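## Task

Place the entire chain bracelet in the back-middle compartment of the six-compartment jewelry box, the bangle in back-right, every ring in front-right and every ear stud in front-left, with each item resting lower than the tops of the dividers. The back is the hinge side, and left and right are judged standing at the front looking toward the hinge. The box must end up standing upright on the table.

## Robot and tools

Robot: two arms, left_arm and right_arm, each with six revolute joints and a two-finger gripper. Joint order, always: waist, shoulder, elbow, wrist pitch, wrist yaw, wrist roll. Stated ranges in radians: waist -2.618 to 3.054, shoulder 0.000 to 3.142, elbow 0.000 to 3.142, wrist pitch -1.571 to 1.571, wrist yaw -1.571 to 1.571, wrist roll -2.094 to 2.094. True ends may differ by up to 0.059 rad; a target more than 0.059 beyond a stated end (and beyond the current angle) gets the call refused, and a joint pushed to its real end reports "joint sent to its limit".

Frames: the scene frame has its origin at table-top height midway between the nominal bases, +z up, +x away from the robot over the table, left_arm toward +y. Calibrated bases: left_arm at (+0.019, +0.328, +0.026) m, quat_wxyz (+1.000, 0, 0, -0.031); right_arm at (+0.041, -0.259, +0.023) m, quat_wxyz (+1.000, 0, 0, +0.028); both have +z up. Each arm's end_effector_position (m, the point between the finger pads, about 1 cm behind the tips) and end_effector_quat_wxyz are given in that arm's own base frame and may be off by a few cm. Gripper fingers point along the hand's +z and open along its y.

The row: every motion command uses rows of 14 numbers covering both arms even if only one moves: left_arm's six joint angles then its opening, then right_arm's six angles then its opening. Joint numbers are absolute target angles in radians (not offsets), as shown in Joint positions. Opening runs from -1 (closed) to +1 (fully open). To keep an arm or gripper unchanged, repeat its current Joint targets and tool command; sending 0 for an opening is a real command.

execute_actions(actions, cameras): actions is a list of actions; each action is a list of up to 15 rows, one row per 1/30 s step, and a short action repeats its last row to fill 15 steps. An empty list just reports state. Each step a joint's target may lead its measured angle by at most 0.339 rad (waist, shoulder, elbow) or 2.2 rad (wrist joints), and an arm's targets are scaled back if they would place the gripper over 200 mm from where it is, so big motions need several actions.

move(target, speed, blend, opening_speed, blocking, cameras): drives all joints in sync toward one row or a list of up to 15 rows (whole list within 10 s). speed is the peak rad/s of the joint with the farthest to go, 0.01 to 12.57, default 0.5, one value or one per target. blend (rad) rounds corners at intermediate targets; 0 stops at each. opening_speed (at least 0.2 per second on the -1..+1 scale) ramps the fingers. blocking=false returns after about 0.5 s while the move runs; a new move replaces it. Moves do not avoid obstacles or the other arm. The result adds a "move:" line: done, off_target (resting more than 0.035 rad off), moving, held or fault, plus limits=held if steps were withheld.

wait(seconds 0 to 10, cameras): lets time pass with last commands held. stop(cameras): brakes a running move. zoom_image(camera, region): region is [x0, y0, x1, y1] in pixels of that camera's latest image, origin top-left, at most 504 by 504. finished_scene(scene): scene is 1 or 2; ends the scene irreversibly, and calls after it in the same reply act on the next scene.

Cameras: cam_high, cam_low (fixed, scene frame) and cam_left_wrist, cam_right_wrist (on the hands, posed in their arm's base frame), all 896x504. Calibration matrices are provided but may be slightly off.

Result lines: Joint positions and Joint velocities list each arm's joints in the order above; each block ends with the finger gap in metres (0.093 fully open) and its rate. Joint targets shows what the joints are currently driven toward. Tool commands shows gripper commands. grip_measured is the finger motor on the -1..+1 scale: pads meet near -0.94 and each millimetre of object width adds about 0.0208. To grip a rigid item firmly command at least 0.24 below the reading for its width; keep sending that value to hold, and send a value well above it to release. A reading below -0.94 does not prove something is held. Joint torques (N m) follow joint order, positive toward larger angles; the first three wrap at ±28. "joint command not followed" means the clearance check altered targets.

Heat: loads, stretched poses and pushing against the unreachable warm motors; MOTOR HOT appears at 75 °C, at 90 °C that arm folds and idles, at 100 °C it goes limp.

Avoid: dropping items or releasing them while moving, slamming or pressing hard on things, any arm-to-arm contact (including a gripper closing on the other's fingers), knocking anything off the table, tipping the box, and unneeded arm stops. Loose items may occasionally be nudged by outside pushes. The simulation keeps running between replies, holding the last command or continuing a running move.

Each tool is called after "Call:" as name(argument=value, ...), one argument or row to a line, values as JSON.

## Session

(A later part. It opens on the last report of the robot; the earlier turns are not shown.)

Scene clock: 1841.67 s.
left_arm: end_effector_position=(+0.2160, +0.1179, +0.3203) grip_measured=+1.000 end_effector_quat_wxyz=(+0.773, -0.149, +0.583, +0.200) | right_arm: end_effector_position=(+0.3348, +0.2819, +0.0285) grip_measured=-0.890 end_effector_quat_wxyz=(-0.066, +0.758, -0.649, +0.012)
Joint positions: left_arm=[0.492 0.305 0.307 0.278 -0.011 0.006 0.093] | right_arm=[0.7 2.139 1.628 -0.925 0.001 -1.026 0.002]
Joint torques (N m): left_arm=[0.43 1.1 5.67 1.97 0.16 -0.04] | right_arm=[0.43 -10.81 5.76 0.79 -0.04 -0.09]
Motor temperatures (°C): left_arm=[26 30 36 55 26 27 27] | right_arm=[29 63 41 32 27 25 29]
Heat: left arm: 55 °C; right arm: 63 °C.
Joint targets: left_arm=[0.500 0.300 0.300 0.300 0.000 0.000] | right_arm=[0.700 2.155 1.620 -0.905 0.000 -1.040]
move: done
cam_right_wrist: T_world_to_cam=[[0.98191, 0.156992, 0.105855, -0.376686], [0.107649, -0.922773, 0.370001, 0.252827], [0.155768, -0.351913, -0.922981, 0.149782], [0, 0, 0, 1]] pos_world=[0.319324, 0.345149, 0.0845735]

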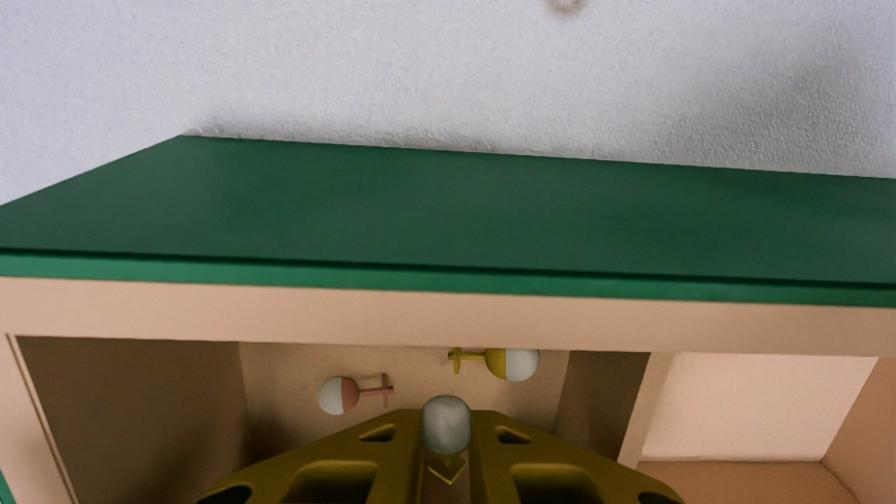

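Well located, with free floor beneath. Lower and release.

Call:
move(
  target=[0.5,0.3,0.3,0.3,0,0,1,0.69,2.175,1.575,-0.84,0,-1.04,-1],
  speed=0.15,
  cameras=[],
)

Call:
move(
  target=[0.5,0.3,0.3,0.3,0,0,1,0.69,2.165,1.58,-0.85,0,-1.04,-0.58],
  opening_speed=0.25,
  cameras=[],
)

Call:
move(
  target=[
    [0.5,0.3,0.3,0.3,0,0,1,0.69,2.1,1.72,-1.04,0,-1.04,-0.58],
    [0.5,0.3,0.3,0.3,0,0,1,0.4,1.55,1.6,-1.35,0,-0.4,-0.58],
  ],
  speed=0.4,
)

Scene clock: 1852.17 s.
left_arm: end_effector_position=(+0.2160, +0.1179, +0.3203) grip_measured=+1.000 end_effector_quat_wxyz=(+0.773, -0.149, +0.583, +0.200) | right_arm: end_effector_position=(+0.3340, +0.2784, +0.0117) grip_measured=-0.890 end_effector_quat_wxyz=(-0.062, +0.757, -0.650, +0.011)
Joint positions: left_arm=[0.492 0.305 0.307 0.278 -0.011 0.006 0.093] | right_arm=[0.695 2.155 1.585 -0.875 0.002 -1.026 0.002]
Joint torques (N m): left_arm=[0.44 1.09 5.67 1.97 0.16 -0.04] | right_arm=[0.05 -10.44 5.41 0.95 -0.05 -0.09]
Motor temperatures (°C): left_arm=[26 30 36 55 26 27 27] | right_arm=[29 64 41 32 27 25 29]
Heat: left arm: 55 °C; right arm: 64 °C.
Joint targets: left_arm=[0.500 0.300 0.300 0.300 0.000 0.000] | right_arm=[0.690 2.175 1.575 -0.840 0.000 -1.040]
move: done

Scene clock: 1854.07 s.
left_arm: end_effector_position=(+0.2160, +0.1179, +0.3203) grip_measured=+1.000 end_effector_quat_wxyz=(+0.773, -0.149, +0.583, +0.200) | right_arm: end_effector_position=(+0.3334, +0.2778, +0.0116) grip_measured=-0.583 end_effector_quat_wxyz=(-0.060, +0.757, -0.651, +0.011)
Joint positions: left_arm=[0.492 0.305 0.307 0.278 -0.011 0.006 0.093] | right_arm=[0.695 2.155 1.585 -0.878 0.002 -1.026 0.017]
Joint torques (N m): left_arm=[0.44 1.1 5.65 1.97 0.17 -0.04] | right_arm=[0.02 -11.37 5.86 0.88 -0.05 -0.09]
Motor temperatures (°C): left_arm=[26 30 36 55 26 27 27] | right_arm=[29 65 41 32 27 25 29]
Heat: left arm: 55 °C; right arm: 65 °C.
Joint targets: left_arm=[0.500 0.300 0.300 0.300 0.000 0.000] | right_arm=[0.690 2.165 1.580 -0.850 0.000 -1.040]
move: done

Scene clock: 1856.97 s.
left_arm: end_effector_position=(+0.2160, +0.1179, +0.3203) grip_measured=+1.000 end_effector_quat_wxyz=(+0.773, -0.149, +0.583, +0.200) | right_arm: end_effector_position=(+0.3023, +0.1288, +0.2159) grip_measured=-0.583 end_effector_quat_wxyz=(+0.142, -0.393, +0.909, -0.002)
Joint positions: left_arm=[0.492 0.305 0.307 0.278 -0.011 0.006 0.093] | right_arm=[0.404 1.564 1.61 -1.331 0.002 -0.412 0.017]
Joint torques (N m): left_arm=[0.43 1.09 5.67 1.97 0.16 -0.04] | right_arm=[0.16 -8.5 5.87 0.77 -0.01 0.14]
Motor temperatures (°C): left_arm=[26 30 36 55 26 27 27] | right_arm=[29 65 41 32 27 25 29]
Heat: left arm: 55 °C; right arm: 65 °C.
Joint targets: left_arm=[0.500 0.300 0.300 0.300 0.000 0.000] | right_arm=[0.400 1.550 1.600 -1.350 0.000 -0.400]
move: done
cam_left_wrist: T_world_to_cam=[[0.481141, -0.876591, 0.00959064, -0.00355249], [-0.0981345, -0.0647288, -0.993066, 0.388939], [0.871133, 0.476864, -0.117168, -0.126034], [0, 0, 0, 1]] pos_world=[0.14967, 0.0821623, 0.371509]
cam_right_wrist: T_world_to_cam=[[0.719922, -0.685898, 0.106096, -0.152821], [-0.691939, -0.697362, 0.186834, 0.297942], [-0.0541617, -0.207918, -0.976646, 0.330374], [0, 0, 0, 1]] pos_world=[0.33407, 0.171645, 0.283206]

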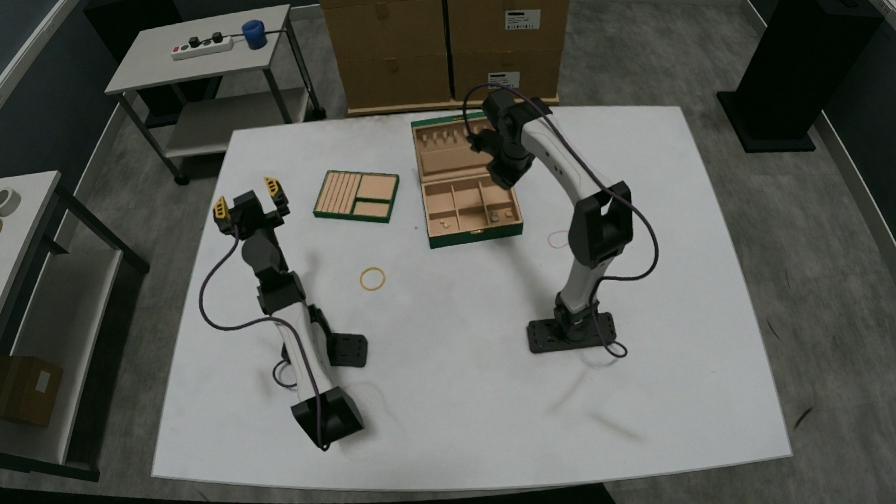

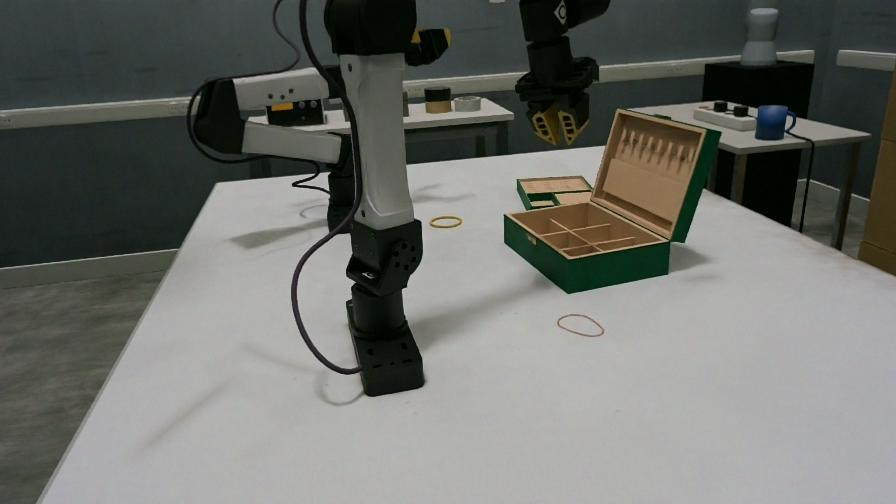

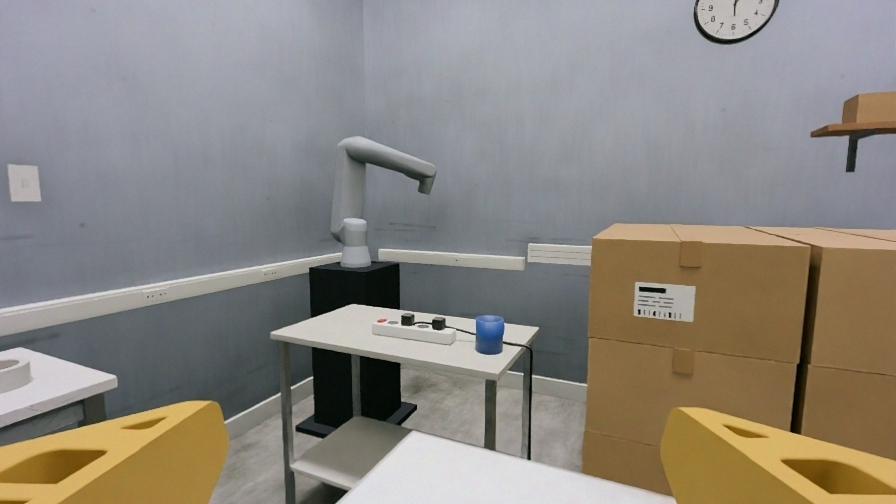

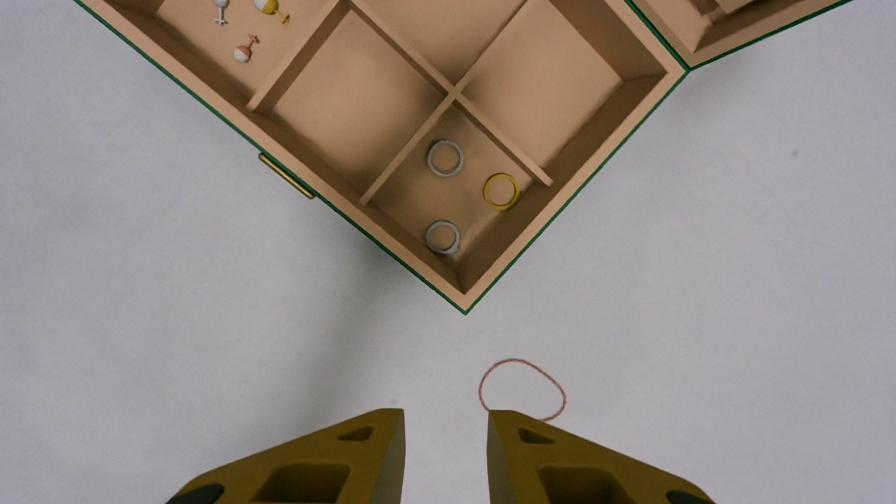

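Call:
move(
  target=[0.5,0.3,0.3,0.3,0,0,1,-0.035,1.6309,1.2093,-1.14,0,0,-0.5],
  speed=0.6,
  cameras=["cam_right_wrist"],
)

Scene clock: 1866.67 s.
left_arm: end_effector_position=(+0.2160, +0.1179, +0.3203) grip_measured=+1.000 end_effector_quat_wxyz=(+0.773, -0.149, +0.583, +0.200) | right_arm: end_effector_position=(+0.2829, -0.0099, +0.0927) grip_measured=-0.502 end_effector_quat_wxyz=(+0.001, +0.011, +1.000, +0.000)
Joint positions: left_arm=[0.492 0.305 0.307 0.278 -0.011 0.006 0.093] | right_arm=[-0.034 1.623 1.215 -1.161 0.001 -0.013 0.021]
Joint torques (N m): left_arm=[0.43 1.09 5.65 1.97 0.16 -0.04] | right_arm=[0.43 -6.56 5.86 0.56 0.02 0.18]
Motor temperatures (°C): left_arm=[26 30 36 55 26 27 27] | right_arm=[29 63 40 32 26 25 28]
Heat: left arm: 55 °C; right arm: 63 °C.
Joint targets: left_arm=[0.500 0.300 0.300 0.300 0.000 0.000] | right_arm=[-0.035 1.631 1.209 -1.140 0.000 0.000]
move: done
cam_right_wrist: T_world_to_cam=[[-0.0151536, -0.99984, -0.00948398, -0.00537435], [-0.901626, 0.00956346, 0.432411, 0.254337], [-0.432251, 0.0151036, -0.901627, 0.282372], [0, 0, 0, 1]] pos_world=[0.351291, -0.0120707, 0.144566]

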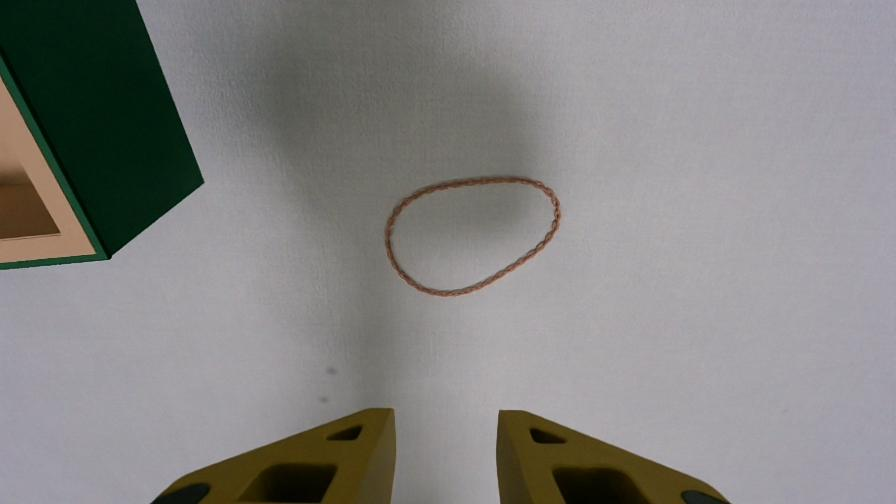

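Call:
move(
  target=[0.5,0.3,0.3,0.3,0,0,1,0.046,1.73,1.006,-0.84,0,0,-0.5],
  speed=0.5,
  cameras=["cam_right_wrist"],
)

Scene clock: 1879.47 s.
left_arm: end_effector_position=(+0.2160, +0.1179, +0.3203) grip_measured=+1.000 end_effector_quat_wxyz=(+0.773, -0.149, +0.583, +0.200) | right_arm: end_effector_position=(+0.2839, +0.0115, +0.0183) grip_measured=-0.502 end_effector_quat_wxyz=(+0.000, -0.026, +1.000, -0.001)
Joint positions: left_arm=[0.492 0.305 0.307 0.278 -0.011 0.006 0.093] | right_arm=[0.041 1.72 1.012 -0.863 0.001 -0.012 0.021]
Joint torques (N m): left_arm=[0.44 1.09 5.65 1.97 0.16 -0.04] | right_arm=[0.91 -6.76 5.26 0.59 0.01 0.17]
Motor temperatures (°C): left_arm=[26 30 36 55 26 27 27] | right_arm=[29 60 40 31 26 25 28]
Heat: left arm: 55 °C; right arm: 60 °C.
Joint targets: left_arm=[0.500 0.300 0.300 0.300 0.000 0.000] | right_arm=[0.046 1.730 1.006 -0.840 0.000 0.000]
move: done
cam_right_wrist: T_world_to_cam=[[0.0594491, -0.998189, -0.00914359, -0.00589368], [-0.898337, -0.0574917, 0.435529, 0.286959], [-0.435266, -0.0176778, -0.900128, 0.216755], [0, 0, 0, 1]] pos_world=[0.352482, 0.0144465, 0.070074]

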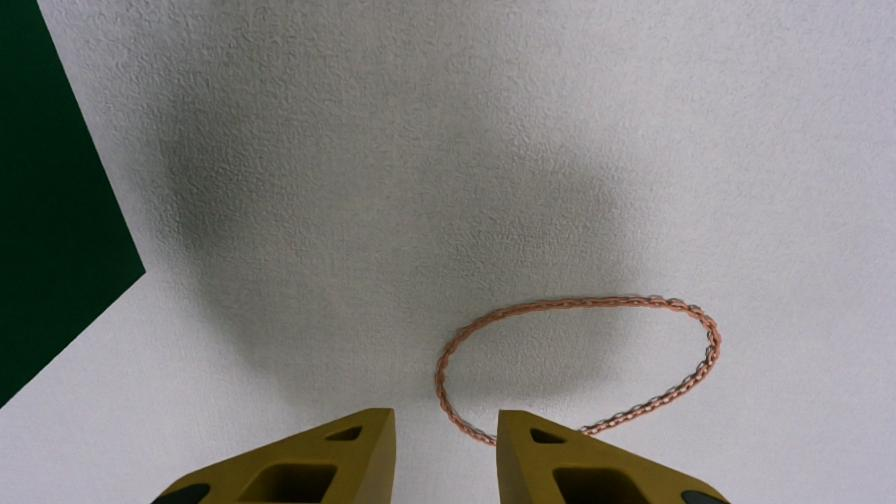

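Call:
move(
  target=[0.5,0.3,0.3,0.3,0,0,1,0.046,1.772,0.932,-0.728,0,0,-0.5],
  speed=0.25,
  cameras=["cam_right_wrist"],
)

Call:
move(
  target=[0.5,0.3,0.3,0.3,0,0,1,0.046,1.772,0.932,-0.728,0,0,-1],
  opening_speed=0.4,
  cameras=[],
)

Call:
move(
  target=[0.5,0.3,0.3,0.3,0,0,1,0.046,1.62,1.2,-1.15,0,0,-1],
  speed=0.3,
  cameras=["cam_right_wrist","cam_low"],
)

Scene clock: 1891.07 s.
left_arm: end_effector_position=(+0.2160, +0.1179, +0.3203) grip_measured=+1.000 end_effector_quat_wxyz=(+0.773, -0.149, +0.583, +0.200) | right_arm: end_effector_position=(+0.2768, +0.0112, -0.0043) grip_measured=-0.502 end_effector_quat_wxyz=(-0.008, -0.026, +1.000, -0.001)
Joint positions: left_arm=[0.492 0.305 0.307 0.278 -0.011 0.006 0.093] | right_arm=[0.041 1.753 0.948 -0.782 0.001 -0.011 0.021]
Joint torques (N m): left_arm=[0.44 1.09 5.65 1.97 0.17 -0.05] | right_arm=[0.91 -5.94 3.96 0.88 0.01 0.17]
Motor temperatures (°C): left_arm=[26 30 36 55 26 27 27] | right_arm=[29 57 40 31 26 25 28]
Heat: left arm: 55 °C; right arm: 57 °C.
Joint targets: left_arm=[0.500 0.300 0.300 0.300 0.000 0.000] | right_arm=[0.046 1.772 0.932 -0.728 0.000 0.000]
move: off_target (right_arm); right_arm: the wrist pitch is farthest, 0.054 rad from its target
cam_right_wrist: T_world_to_cam=[[0.0589526, -0.998216, -0.00942066, -0.00585414], [-0.891635, -0.0568971, 0.449167, 0.288679], [-0.448901, -0.0180797, -0.893398, 0.197036], [0, 0, 0, 1]] pos_world=[0.346191, 0.0141436, 0.0463116]

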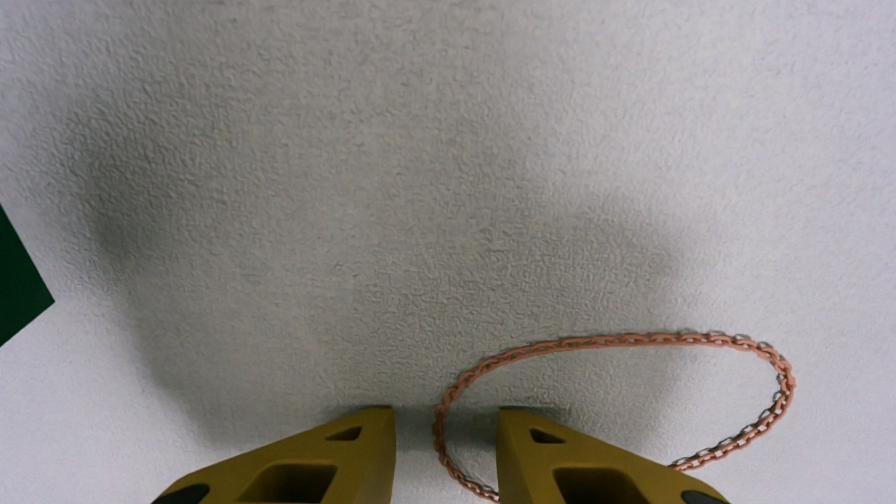

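Scene clock: 1892.53 s.
left_arm: end_effector_position=(+0.2160, +0.1179, +0.3203) grip_measured=+1.000 end_effector_quat_wxyz=(+0.773, -0.149, +0.583, +0.200) | right_arm: end_effector_position=(+0.2779, +0.0128, -0.0043) grip_measured=-0.970 end_effector_quat_wxyz=(-0.006, -0.027, +1.000, +0.003)
Joint positions: left_arm=[0.492 0.305 0.307 0.278 -0.011 0.006 0.093] | right_arm=[0.042 1.753 0.948 -0.777 -0.006 -0.011 0]
Joint torques (N m): left_arm=[0.43 1.09 5.65 1.97 0.17 -0.05] | right_arm=[0.81 -5.96 3.97 0.83 0.08 0.16]
Motor temperatures (°C): left_arm=[26 30 36 55 26 27 27] | right_arm=[29 57 40 31 26 25 28]
Heat: left arm: 55 °C; right arm: 57 °C.
Joint targets: left_arm=[0.500 0.300 0.300 0.300 0.000 0.000] | right_arm=[0.046 1.772 0.932 -0.728 0.000 0.000]
move: off_target (right_arm); right_arm: the wrist pitch is farthest, 0.049 rad from its target

Scene clock: 1894.60 s.
left_arm: end_effector_position=(+0.2160, +0.1179, +0.3203) grip_measured=+1.000 end_effector_quat_wxyz=(+0.773, -0.149, +0.583, +0.200) | right_arm: end_effector_position=(+0.2790, +0.0128, +0.0796) grip_measured=-0.970 end_effector_quat_wxyz=(-0.011, -0.027, +1.000, +0.003)
Joint positions: left_arm=[0.492 0.305 0.307 0.278 -0.011 0.006 0.093] | right_arm=[0.042 1.641 1.181 -1.133 -0.006 -0.011 0]
Joint torques (N m): left_arm=[0.44 1.09 5.67 1.97 0.17 -0.05] | right_arm=[0.81 -9.4 8.08 0.16 0.09 0.17]
Motor temperatures (°C): left_arm=[26 30 36 55 26 27 27] | right_arm=[29 57 40 31 26 25 28]
Heat: left arm: 55 °C; right arm: 57 °C.
Joint targets: left_arm=[0.500 0.300 0.300 0.300 0.000 0.000] | right_arm=[0.046 1.620 1.200 -1.150 0.000 0.000]
move: done
cam_right_wrist: T_world_to_cam=[[0.0598982, -0.998063, -0.0167973, -0.00325595], [-0.888841, -0.0609864, 0.454138, 0.251973], [-0.454283, -0.0122719, -0.890773, 0.274268], [0, 0, 0, 1]] pos_world=[0.348755, 0.0154831, 0.129825]
Images, in order (width x height): cam_low 896x504, cam_right_wrist 896x504.

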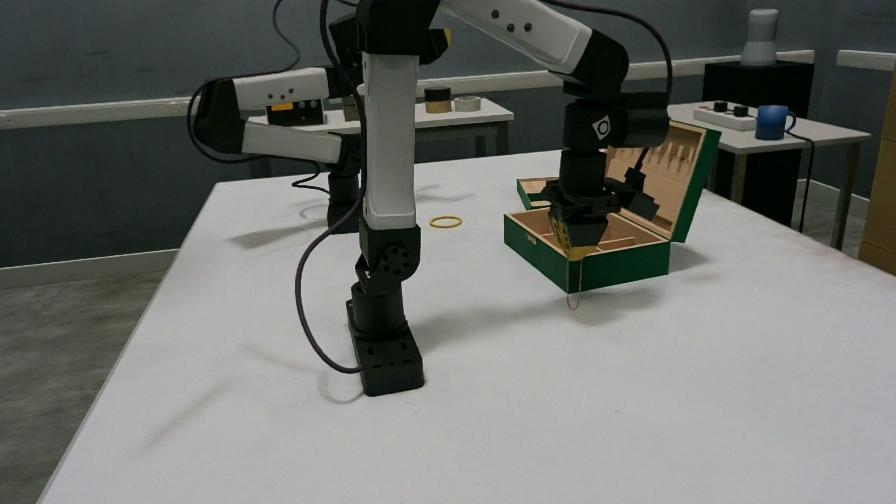

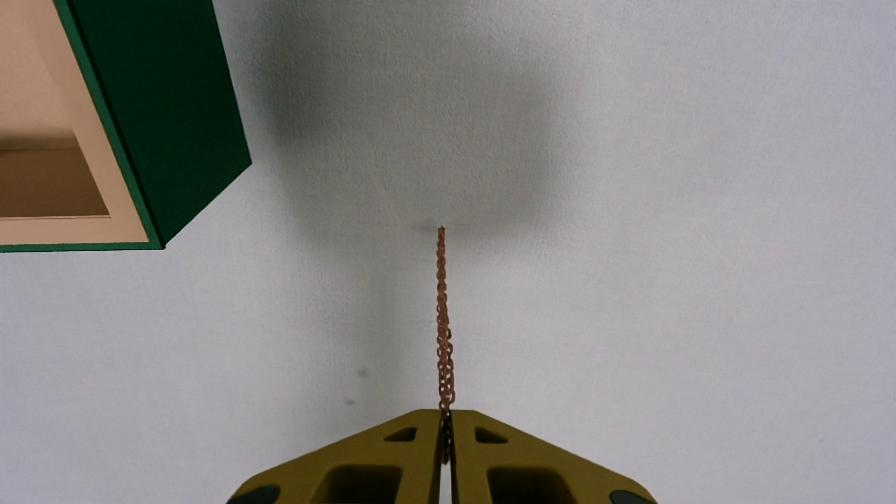

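Call:
move(
  target=[
    [0.5,0.3,0.3,0.3,0,0,1,0.046,1.55,1.52,-1.5,0,0,-1],
    [0.5,0.3,0.3,0.3,0,0,1,0.49,1.65,1.65,-1.35,0,-1.2,-1],
    [0.5,0.3,0.3,0.3,0,0,1,0.49,2.0,1.815,-0.96,0,-1.25,-1],
    [0.5,0.3,0.3,0.3,0,0,1,0.49,2.04,1.505,-0.6,0,-1.25,-1],
  ],
  speed=0.45,
  blend=0.05,
  cameras=["cam_right_wrist","cam_low"],
)

Scene clock: 1915.43 s.
left_arm: end_effector_position=(+0.2160, +0.1179, +0.3203) grip_measured=+1.000 end_effector_quat_wxyz=(+0.773, -0.149, +0.583, +0.200) | right_arm: end_effector_position=(+0.4257, +0.2247, +0.0625) grip_measured=-0.970 end_effector_quat_wxyz=(-0.202, +0.741, -0.636, +0.079)
Joint positions: left_arm=[0.492 0.305 0.307 0.278 -0.011 0.006 0.093] | right_arm=[0.485 2.026 1.512 -0.62 -0.001 -1.237 0]
Joint torques (N m): left_arm=[0.43 1.09 5.65 1.97 0.17 -0.04] | right_arm=[0.88 -10.69 6.41 1.42 -0.01 -0.07]
Motor temperatures (°C): left_arm=[26 30 36 55 26 27 27] | right_arm=[29 57 41 31 26 25 28]
Heat: left arm: 55 °C; right arm: 57 °C.
Joint targets: left_arm=[0.500 0.300 0.300 0.300 0.000 0.000] | right_arm=[0.490 2.040 1.505 -0.600 0.000 -1.250]
move: done
cam_right_wrist: T_world_to_cam=[[0.913135, 0.117871, 0.390244, -0.440323], [0.00786299, -0.9622, 0.27223, 0.235121], [0.407581, -0.245514, -0.879546, 0.0130955], [0, 0, 0, 1]] pos_world=[0.394888, 0.28135, 0.119345]
Images, in order (width x height): cam_low 896x504, cam_right_wrist 896x504.

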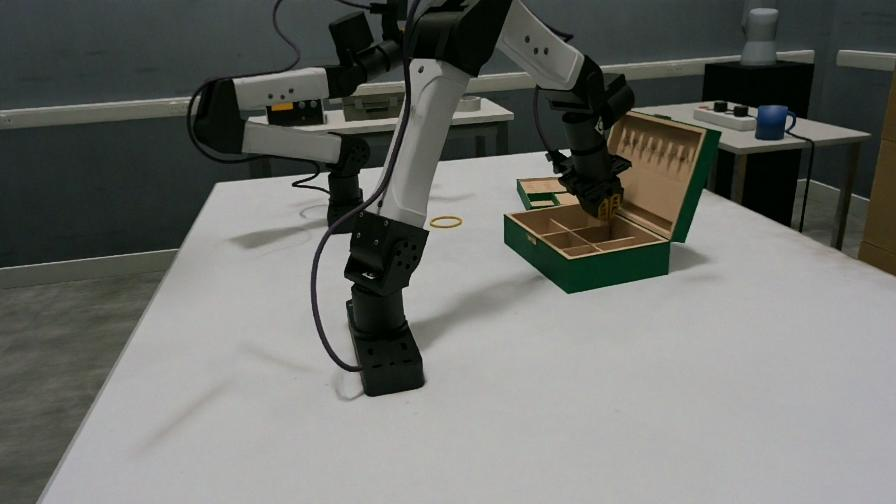

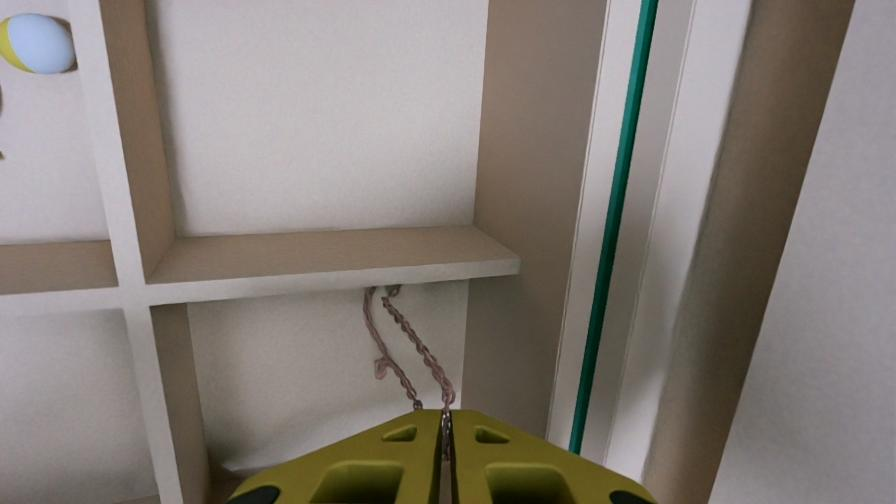

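Call:
move(
  target=[
    [0.5,0.3,0.3,0.3,0,0,1,0.465,2.04,1.505,-0.6,0,-1.27,-1],
    [0.5,0.3,0.3,0.3,0,0,1,0.462,2.078,1.42,-0.48,0,-1.27,-1],
  ],
  speed=0.25,
  cameras=["cam_right_wrist"],
)

Call:
move(
  target=[0.5,0.3,0.3,0.3,0,0,1,0.462,2.078,1.42,-0.48,0,-1.27,-0.72],
  opening_speed=0.3,
  cameras=[],
)

Call:
move(
  target=[
    [0.5,0.3,0.3,0.3,0,0,1,0.462,2.0,1.6,-0.75,0,-1.27,-0.72],
    [0.5,0.3,0.3,0.3,0,0,1,0.42,1.75,1.7,-1.2,0,-1.27,-0.72],
  ],
  speed=0.3,
  cameras=["cam_right_wrist"],
)

Scene clock: 1926.87 s.
left_arm: end_effector_position=(+0.2160, +0.1179, +0.3203) grip_measured=+1.000 end_effector_quat_wxyz=(+0.773, -0.149, +0.583, +0.200) | right_arm: end_effector_position=(+0.4282, +0.2163, +0.0294) grip_measured=-0.970 end_effector_quat_wxyz=(-0.199, +0.741, -0.635, +0.083)
Joint positions: left_arm=[0.492 0.305 0.307 0.278 -0.011 0.006 0.093] | right_arm=[0.468 2.063 1.428 -0.5 0 -1.257 0]
Joint torques (N m): left_arm=[0.44 1.09 5.65 1.97 0.16 -0.04] | right_arm=[0.01 -10.55 6.08 1.43 -0.02 -0.06]
Motor temperatures (°C): left_arm=[26 30 36 55 26 27 27] | right_arm=[29 59 41 32 26 25 28]
Heat: left arm: 55 °C; right arm: 59 °C.
Joint targets: left_arm=[0.500 0.300 0.300 0.300 0.000 0.000] | right_arm=[0.462 2.078 1.420 -0.480 0.000 -1.270]
move: done
cam_right_wrist: T_world_to_cam=[[0.911626, 0.121567, 0.392632, -0.428951], [0.00709455, -0.959771, 0.280693, 0.235662], [0.41096, -0.253102, -0.875815, -0.0190749], [0, 0, 0, 1]] pos_world=[0.39721, 0.2735, 0.0855655]

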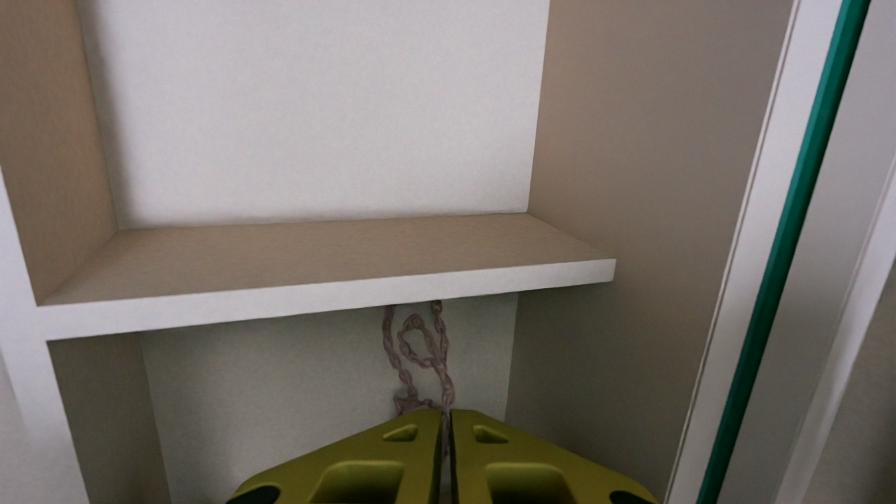

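Scene clock: 1928.00 s.
left_arm: end_effector_position=(+0.2160, +0.1179, +0.3203) grip_measured=+1.000 end_effector_quat_wxyz=(+0.773, -0.149, +0.583, +0.200) | right_arm: end_effector_position=(+0.4284, +0.2164, +0.0294) grip_measured=-0.723 end_effector_quat_wxyz=(-0.200, +0.741, -0.635, +0.083)
Joint positions: left_arm=[0.492 0.305 0.307 0.278 -0.011 0.006 0.093] | right_arm=[0.468 2.063 1.428 -0.499 0 -1.257 0.011]
Joint torques (N m): left_arm=[0.43 1.1 5.65 1.97 0.16 -0.04] | right_arm=[0.01 -10.56 6.06 1.39 -0.02 -0.06]
Motor temperatures (°C): left_arm=[26 30 36 55 26 27 27] | right_arm=[29 59 41 32 26 25 28]
Heat: left arm: 55 °C; right arm: 59 °C.
Joint targets: left_arm=[0.500 0.300 0.300 0.300 0.000 0.000] | right_arm=[0.462 2.078 1.420 -0.480 0.000 -1.270]
move: done

Scene clock: 1931.13 s.
left_arm: end_effector_position=(+0.2160, +0.1179, +0.3203) grip_measured=+1.000 end_effector_quat_wxyz=(+0.773, -0.149, +0.583, +0.200) | right_arm: end_effector_position=(+0.3586, +0.1628, +0.1772) grip_measured=-0.723 end_effector_quat_wxyz=(-0.136, +0.738, -0.659, +0.060)
Joint positions: left_arm=[0.492 0.305 0.307 0.278 -0.011 0.006 0.093] | right_arm=[0.426 1.774 1.68 -1.18 0 -1.257 0.011]
Joint torques (N m): left_arm=[0.43 1.09 5.65 1.97 0.17 -0.04] | right_arm=[-0.03 -11.7 8.87 0.73 -0.03 -0.07]
Motor temperatures (°C): left_arm=[26 30 36 55 26 27 27] | right_arm=[29 60 41 32 26 25 28]
Heat: left arm: 55 °C; right arm: 60 °C.
Joint targets: left_arm=[0.500 0.300 0.300 0.300 0.000 0.000] | right_arm=[0.420 1.750 1.700 -1.200 0.000 -1.270]
move: done
cam_right_wrist: T_world_to_cam=[[0.957452, 0.102799, 0.269663, -0.408524], [0.00627271, -0.941598, 0.33668, 0.130638], [0.288524, -0.320663, -0.90218, 0.185073], [0, 0, 0, 1]] pos_world=[0.336925, 0.224351, 0.23315]

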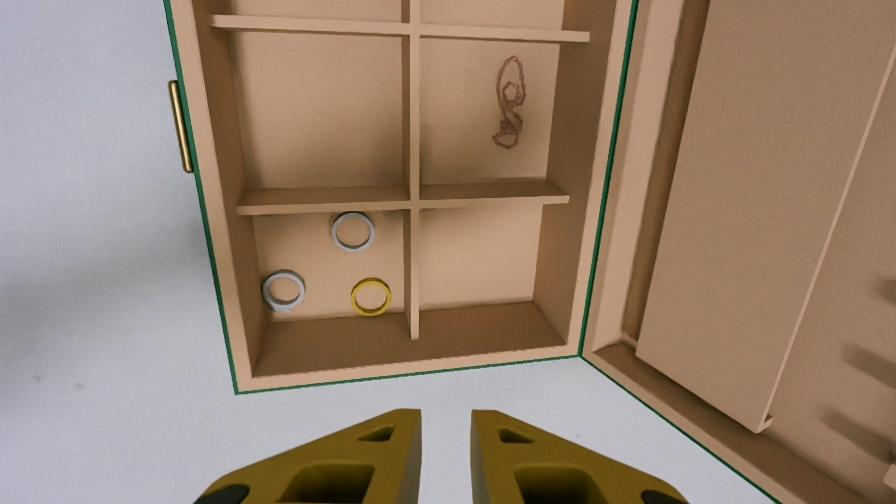

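Call:
move(
  target=[
    [0.5,0.3,0.3,0.3,0,0,1,0.9,1.75,1.7,-1.1,0,-1.5,-0.4],
    [0.5,0.3,0.3,0.3,0,0,1,1.176,2.028,1.53,-0.585,0,-1.57,-0.4],
  ],
  speed=0.6,
  cameras=["cam_right_wrist","cam_low"],
)

Scene clock: 1963.13 s.
left_arm: end_effector_position=(+0.2160, +0.1179, +0.3203) grip_measured=+1.000 end_effector_quat_wxyz=(+0.773, -0.149, +0.583, +0.200) | right_arm: end_effector_position=(+0.1888, +0.4543, +0.0764) grip_measured=-0.403 end_effector_quat_wxyz=(-0.235, +0.951, -0.197, +0.047)
Joint positions: left_arm=[0.492 0.305 0.307 0.278 -0.011 0.006 0.093] | right_arm=[1.178 2.018 1.535 -0.603 0.004 -1.556 0.026]
Joint torques (N m): left_arm=[0.43 1.1 5.65 1.97 0.16 -0.04] | right_arm=[0.25 -11.06 6.64 1.46 -0.07 -0.08]
Motor temperatures (°C): left_arm=[26 30 36 55 26 27 27] | right_arm=[29 65 43 31 26 25 28]
Heat: left arm: 55 °C; right arm: 65 °C.
Joint targets: left_arm=[0.500 0.300 0.300 0.300 0.000 0.000] | right_arm=[1.176 2.028 1.530 -0.585 0.000 -1.570]
move: done
cam_right_wrist: T_world_to_cam=[[0.347822, 0.818768, 0.45677, -0.473244], [0.751308, -0.534849, 0.386618, 0.110857], [0.560853, 0.208701, -0.801179, -0.0630211], [0, 0, 0, 1]] pos_world=[0.116663, 0.459921, 0.122813]
Images, in order (width x height): cam_low 896x504, cam_right_wrist 896x504.

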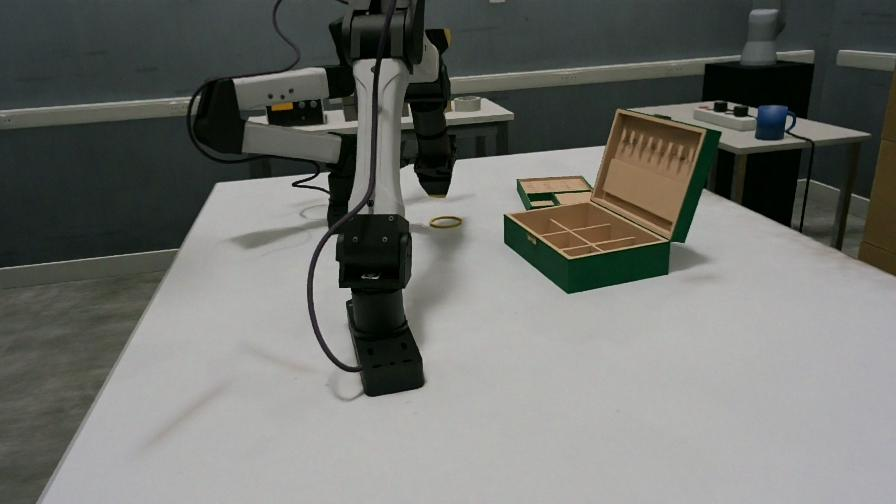

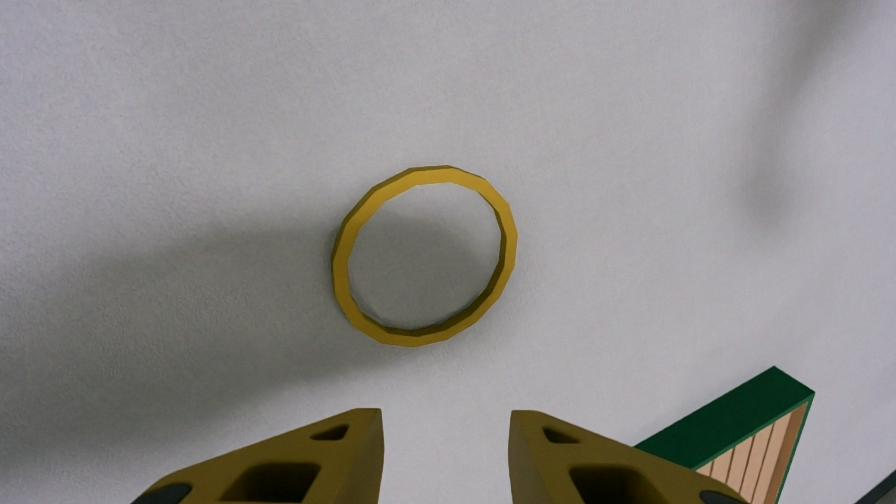

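Call:
move(
  target=[0.5,0.3,0.3,0.3,0,0,1,1.167,2.1,1.463,-0.455,0,-1.57,-0.6],
  speed=0.3,
  cameras=["cam_right_wrist"],
)

Scene clock: 1977.80 s.
left_arm: end_effector_position=(+0.2160, +0.1179, +0.3203) grip_measured=+1.000 end_effector_quat_wxyz=(+0.773, -0.149, +0.583, +0.200) | right_arm: end_effector_position=(+0.1930, +0.4575, +0.0350) grip_measured=-0.598 end_effector_quat_wxyz=(-0.233, +0.951, -0.199, +0.047)
Joint positions: left_arm=[0.492 0.305 0.307 0.278 -0.011 0.006 0.093] | right_arm=[1.173 2.087 1.469 -0.474 0.004 -1.557 0.017]
Joint torques (N m): left_arm=[0.43 1.09 5.65 1.97 0.17 -0.04] | right_arm=[-0.02 -11.1 6.31 1.5 -0.07 -0.06]
Motor temperatures (°C): left_arm=[26 30 36 55 26 27 27] | right_arm=[29 64 42 32 26 25 28]
Heat: left arm: 55 °C; right arm: 64 °C.
Joint targets: left_arm=[0.500 0.300 0.300 0.300 0.000 0.000] | right_arm=[1.167 2.100 1.463 -0.455 0.000 -1.570]
move: done
cam_right_wrist: T_world_to_cam=[[0.352412, 0.819449, 0.452005, -0.459464], [0.749466, -0.536376, 0.388075, 0.126514], [0.560452, 0.202, -0.803175, -0.0960993], [0, 0, 0, 1]] pos_world=[0.120962, 0.463779, 0.081399]

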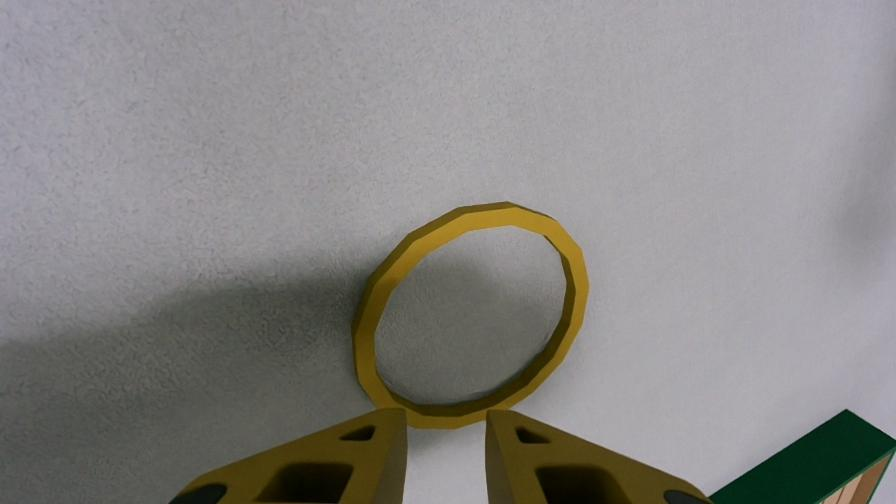

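Call:
move(
  target=[
    [0.5,0.3,0.3,0.3,0,0,1,1.167,2.08,1.455,-0.46,0,-1.57,-0.6],
    [0.5,0.3,0.3,0.3,0,0,1,1.167,2.115,1.415,-0.39,0,-1.57,-0.6],
  ],
  speed=0.2,
  cameras=["cam_right_wrist"],
)

Scene clock: 1991.43 s.
left_arm: end_effector_position=(+0.2160, +0.1179, +0.3203) grip_measured=+1.000 end_effector_quat_wxyz=(+0.773, -0.149, +0.583, +0.200) | right_arm: end_effector_position=(+0.1925, +0.4564, +0.0219) grip_measured=-0.598 end_effector_quat_wxyz=(-0.237, +0.950, -0.199, +0.048)
Joint positions: left_arm=[0.492 0.305 0.307 0.278 -0.011 0.006 0.093] | right_arm=[1.173 2.097 1.424 -0.409 0.004 -1.557 0.017]
Joint torques (N m): left_arm=[0.43 1.09 5.67 1.97 0.17 -0.04] | right_arm=[-0.02 -10.61 5.96 1.48 -0.07 -0.06]
Motor temperatures (°C): left_arm=[26 30 36 55 26 27 27] | right_arm=[29 66 42 32 26 25 28]
Heat: left arm: 55 °C; right arm: 66 °C.
Joint targets: left_arm=[0.500 0.300 0.300 0.300 0.000 0.000] | right_arm=[1.167 2.115 1.415 -0.390 0.000 -1.570]
move: done
cam_right_wrist: T_world_to_cam=[[0.350467, 0.815758, 0.460121, -0.450482], [0.748234, -0.539356, 0.386318, 0.132933], [0.563311, 0.208887, -0.799404, -0.109827], [0, 0, 0, 1]] pos_world=[0.120281, 0.462124, 0.0681255]

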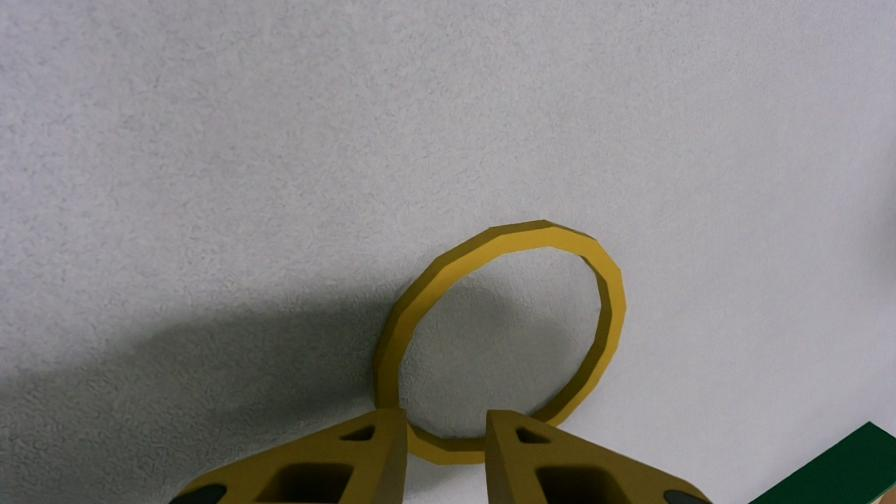

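Call:
move(
  target=[0.5,0.3,0.3,0.3,0,0,1,1.167,2.143,1.38,-0.33,0,-1.57,-0.6],
  speed=0.15,
  cameras=["cam_right_wrist"],
)

Scene clock: 2000.47 s.
left_arm: end_effector_position=(+0.2160, +0.1179, +0.3203) grip_measured=+1.000 end_effector_quat_wxyz=(+0.773, -0.149, +0.583, +0.200) | right_arm: end_effector_position=(+0.1946, +0.4612, +0.0154) grip_measured=-0.598 end_effector_quat_wxyz=(-0.253, +0.946, -0.198, +0.051)
Joint positions: left_arm=[0.492 0.305 0.307 0.278 -0.011 0.006 0.093] | right_arm=[1.173 2.108 1.396 -0.337 0.004 -1.557 0.016]
Joint torques (N m): left_arm=[0.43 1.09 5.67 1.97 0.16 -0.04] | right_arm=[-0.03 -9.09 5.27 1.44 -0.08 -0.05]
Motor temperatures (°C): left_arm=[26 30 36 55 26 27 27] | right_arm=[29 65 41 32 26 25 27]
Heat: left arm: 55 °C; right arm: 65 °C.
Joint targets: left_arm=[0.500 0.300 0.300 0.300 0.000 0.000] | right_arm=[1.167 2.143 1.380 -0.330 0.000 -1.570]
move: done
cam_right_wrist: T_world_to_cam=[[0.344102, 0.801529, 0.489024, -0.444816], [0.743472, -0.550691, 0.379459, 0.142796], [0.573448, 0.233003, -0.785408, -0.130527], [0, 0, 0, 1]] pos_world=[0.121747, 0.465583, 0.060824]

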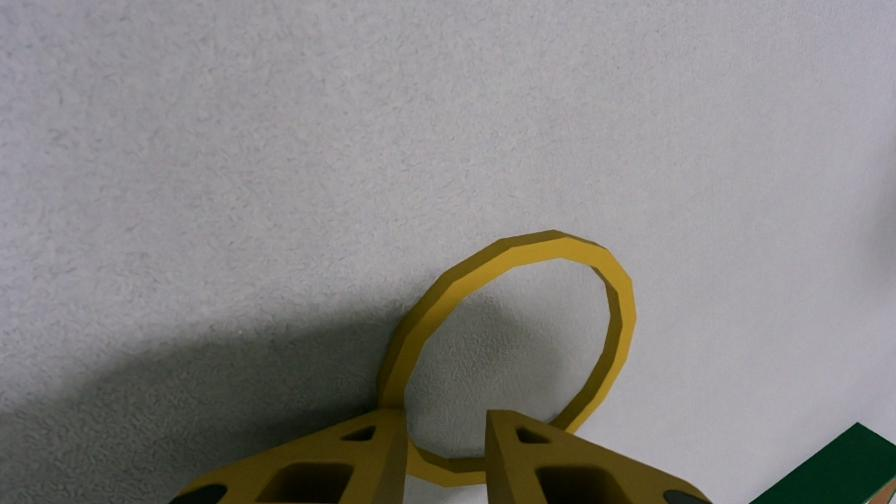

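Call:
move(
  target=[
    [0.5,0.3,0.3,0.3,0,0,1,1.167,2.05,1.5,-0.53,0,-1.57,-0.55],
    [0.5,0.3,0.3,0.3,0,0,1,1.167,2.085,1.425,-0.45,0,-1.57,-0.55],
  ],
  speed=0.2,
  cameras=["cam_right_wrist"],
)

Call:
move(
  target=[0.5,0.3,0.3,0.3,0,0,1,1.167,2.128,1.38,-0.358,0,-1.57,-0.55],
  speed=0.15,
  cameras=["cam_right_wrist"],
)

Scene clock: 2014.73 s.
left_arm: end_effector_position=(+0.2160, +0.1179, +0.3203) grip_measured=+1.000 end_effector_quat_wxyz=(+0.773, -0.149, +0.583, +0.200) | right_arm: end_effector_position=(+0.1891, +0.4481, +0.0240) grip_measured=-0.553 end_effector_quat_wxyz=(-0.218, +0.954, -0.199, +0.045)
Joint positions: left_arm=[0.492 0.305 0.307 0.278 -0.011 0.006 0.093] | right_arm=[1.173 2.085 1.433 -0.469 0.004 -1.558 0.019]
Joint torques (N m): left_arm=[0.43 1.09 5.67 1.97 0.16 -0.04] | right_arm=[-0.02 -12.21 6 1.41 -0.08 -0.05]
Motor temperatures (°C): left_arm=[26 30 36 55 26 27 27] | right_arm=[29 64 41 32 26 25 27]
Heat: left arm: 55 °C; right arm: 64 °C.
Joint targets: left_arm=[0.500 0.300 0.300 0.300 0.000 0.000] | right_arm=[1.167 2.085 1.425 -0.450 0.000 -1.570]
move: done
cam_right_wrist: T_world_to_cam=[[0.356374, 0.831923, 0.425325, -0.451093], [0.754348, -0.524786, 0.394409, 0.122372], [0.551323, 0.180286, -0.81458, -0.0889764], [0, 0, 0, 1]] pos_world=[0.117501, 0.455535, 0.0711179]

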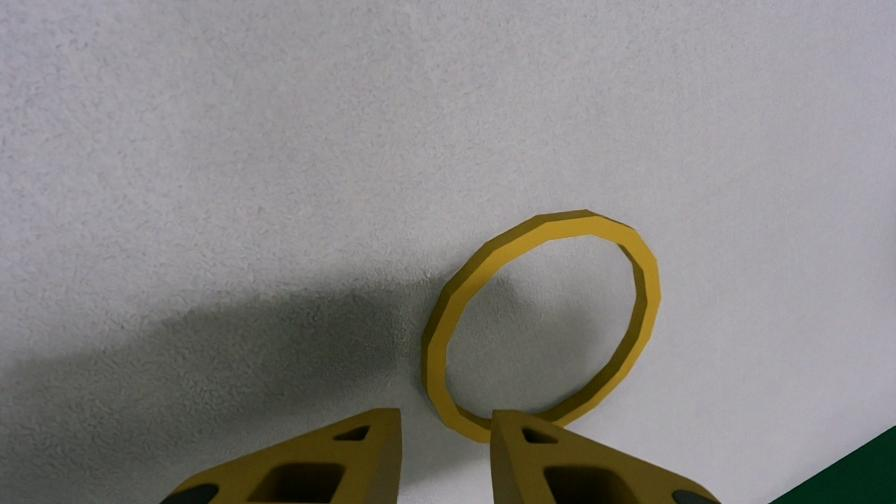

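Scene clock: 2015.93 s.
left_arm: end_effector_position=(+0.2160, +0.1179, +0.3203) grip_measured=+1.000 end_effector_quat_wxyz=(+0.773, -0.149, +0.583, +0.200) | right_arm: end_effector_position=(+0.1910, +0.4527, +0.0109) grip_measured=-0.553 end_effector_quat_wxyz=(-0.234, +0.951, -0.199, +0.048)
Joint positions: left_arm=[0.492 0.305 0.307 0.278 -0.011 0.006 0.093] | right_arm=[1.173 2.106 1.393 -0.377 0.004 -1.558 0.019]
Joint torques (N m): left_arm=[0.43 1.07 5.67 1.97 0.17 -0.04] | right_arm=[-0.01 -10.15 5.39 1.47 -0.08 -0.05]
Motor temperatures (°C): left_arm=[26 30 36 55 26 27 27] | right_arm=[29 64 41 32 26 25 27]
Heat: left arm: 55 °C; right arm: 64 °C.
Joint targets: left_arm=[0.500 0.300 0.300 0.300 0.000 0.000] | right_arm=[1.167 2.128 1.380 -0.358 0.000 -1.570]
move: done
cam_right_wrist: T_world_to_cam=[[0.351049, 0.81909, 0.453714, -0.443519], [0.749512, -0.536244, 0.388168, 0.134687], [0.561246, 0.203798, -0.802166, -0.114245], [0, 0, 0, 1]] pos_world=[0.118867, 0.45879, 0.0573058]

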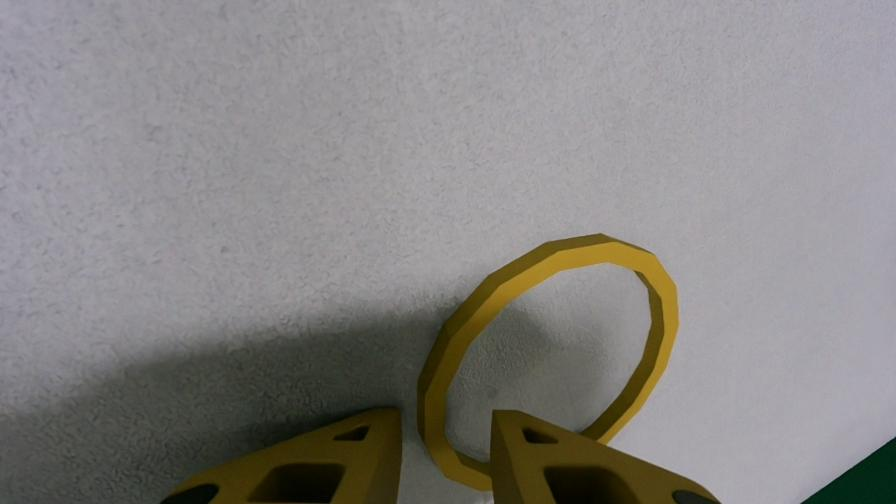

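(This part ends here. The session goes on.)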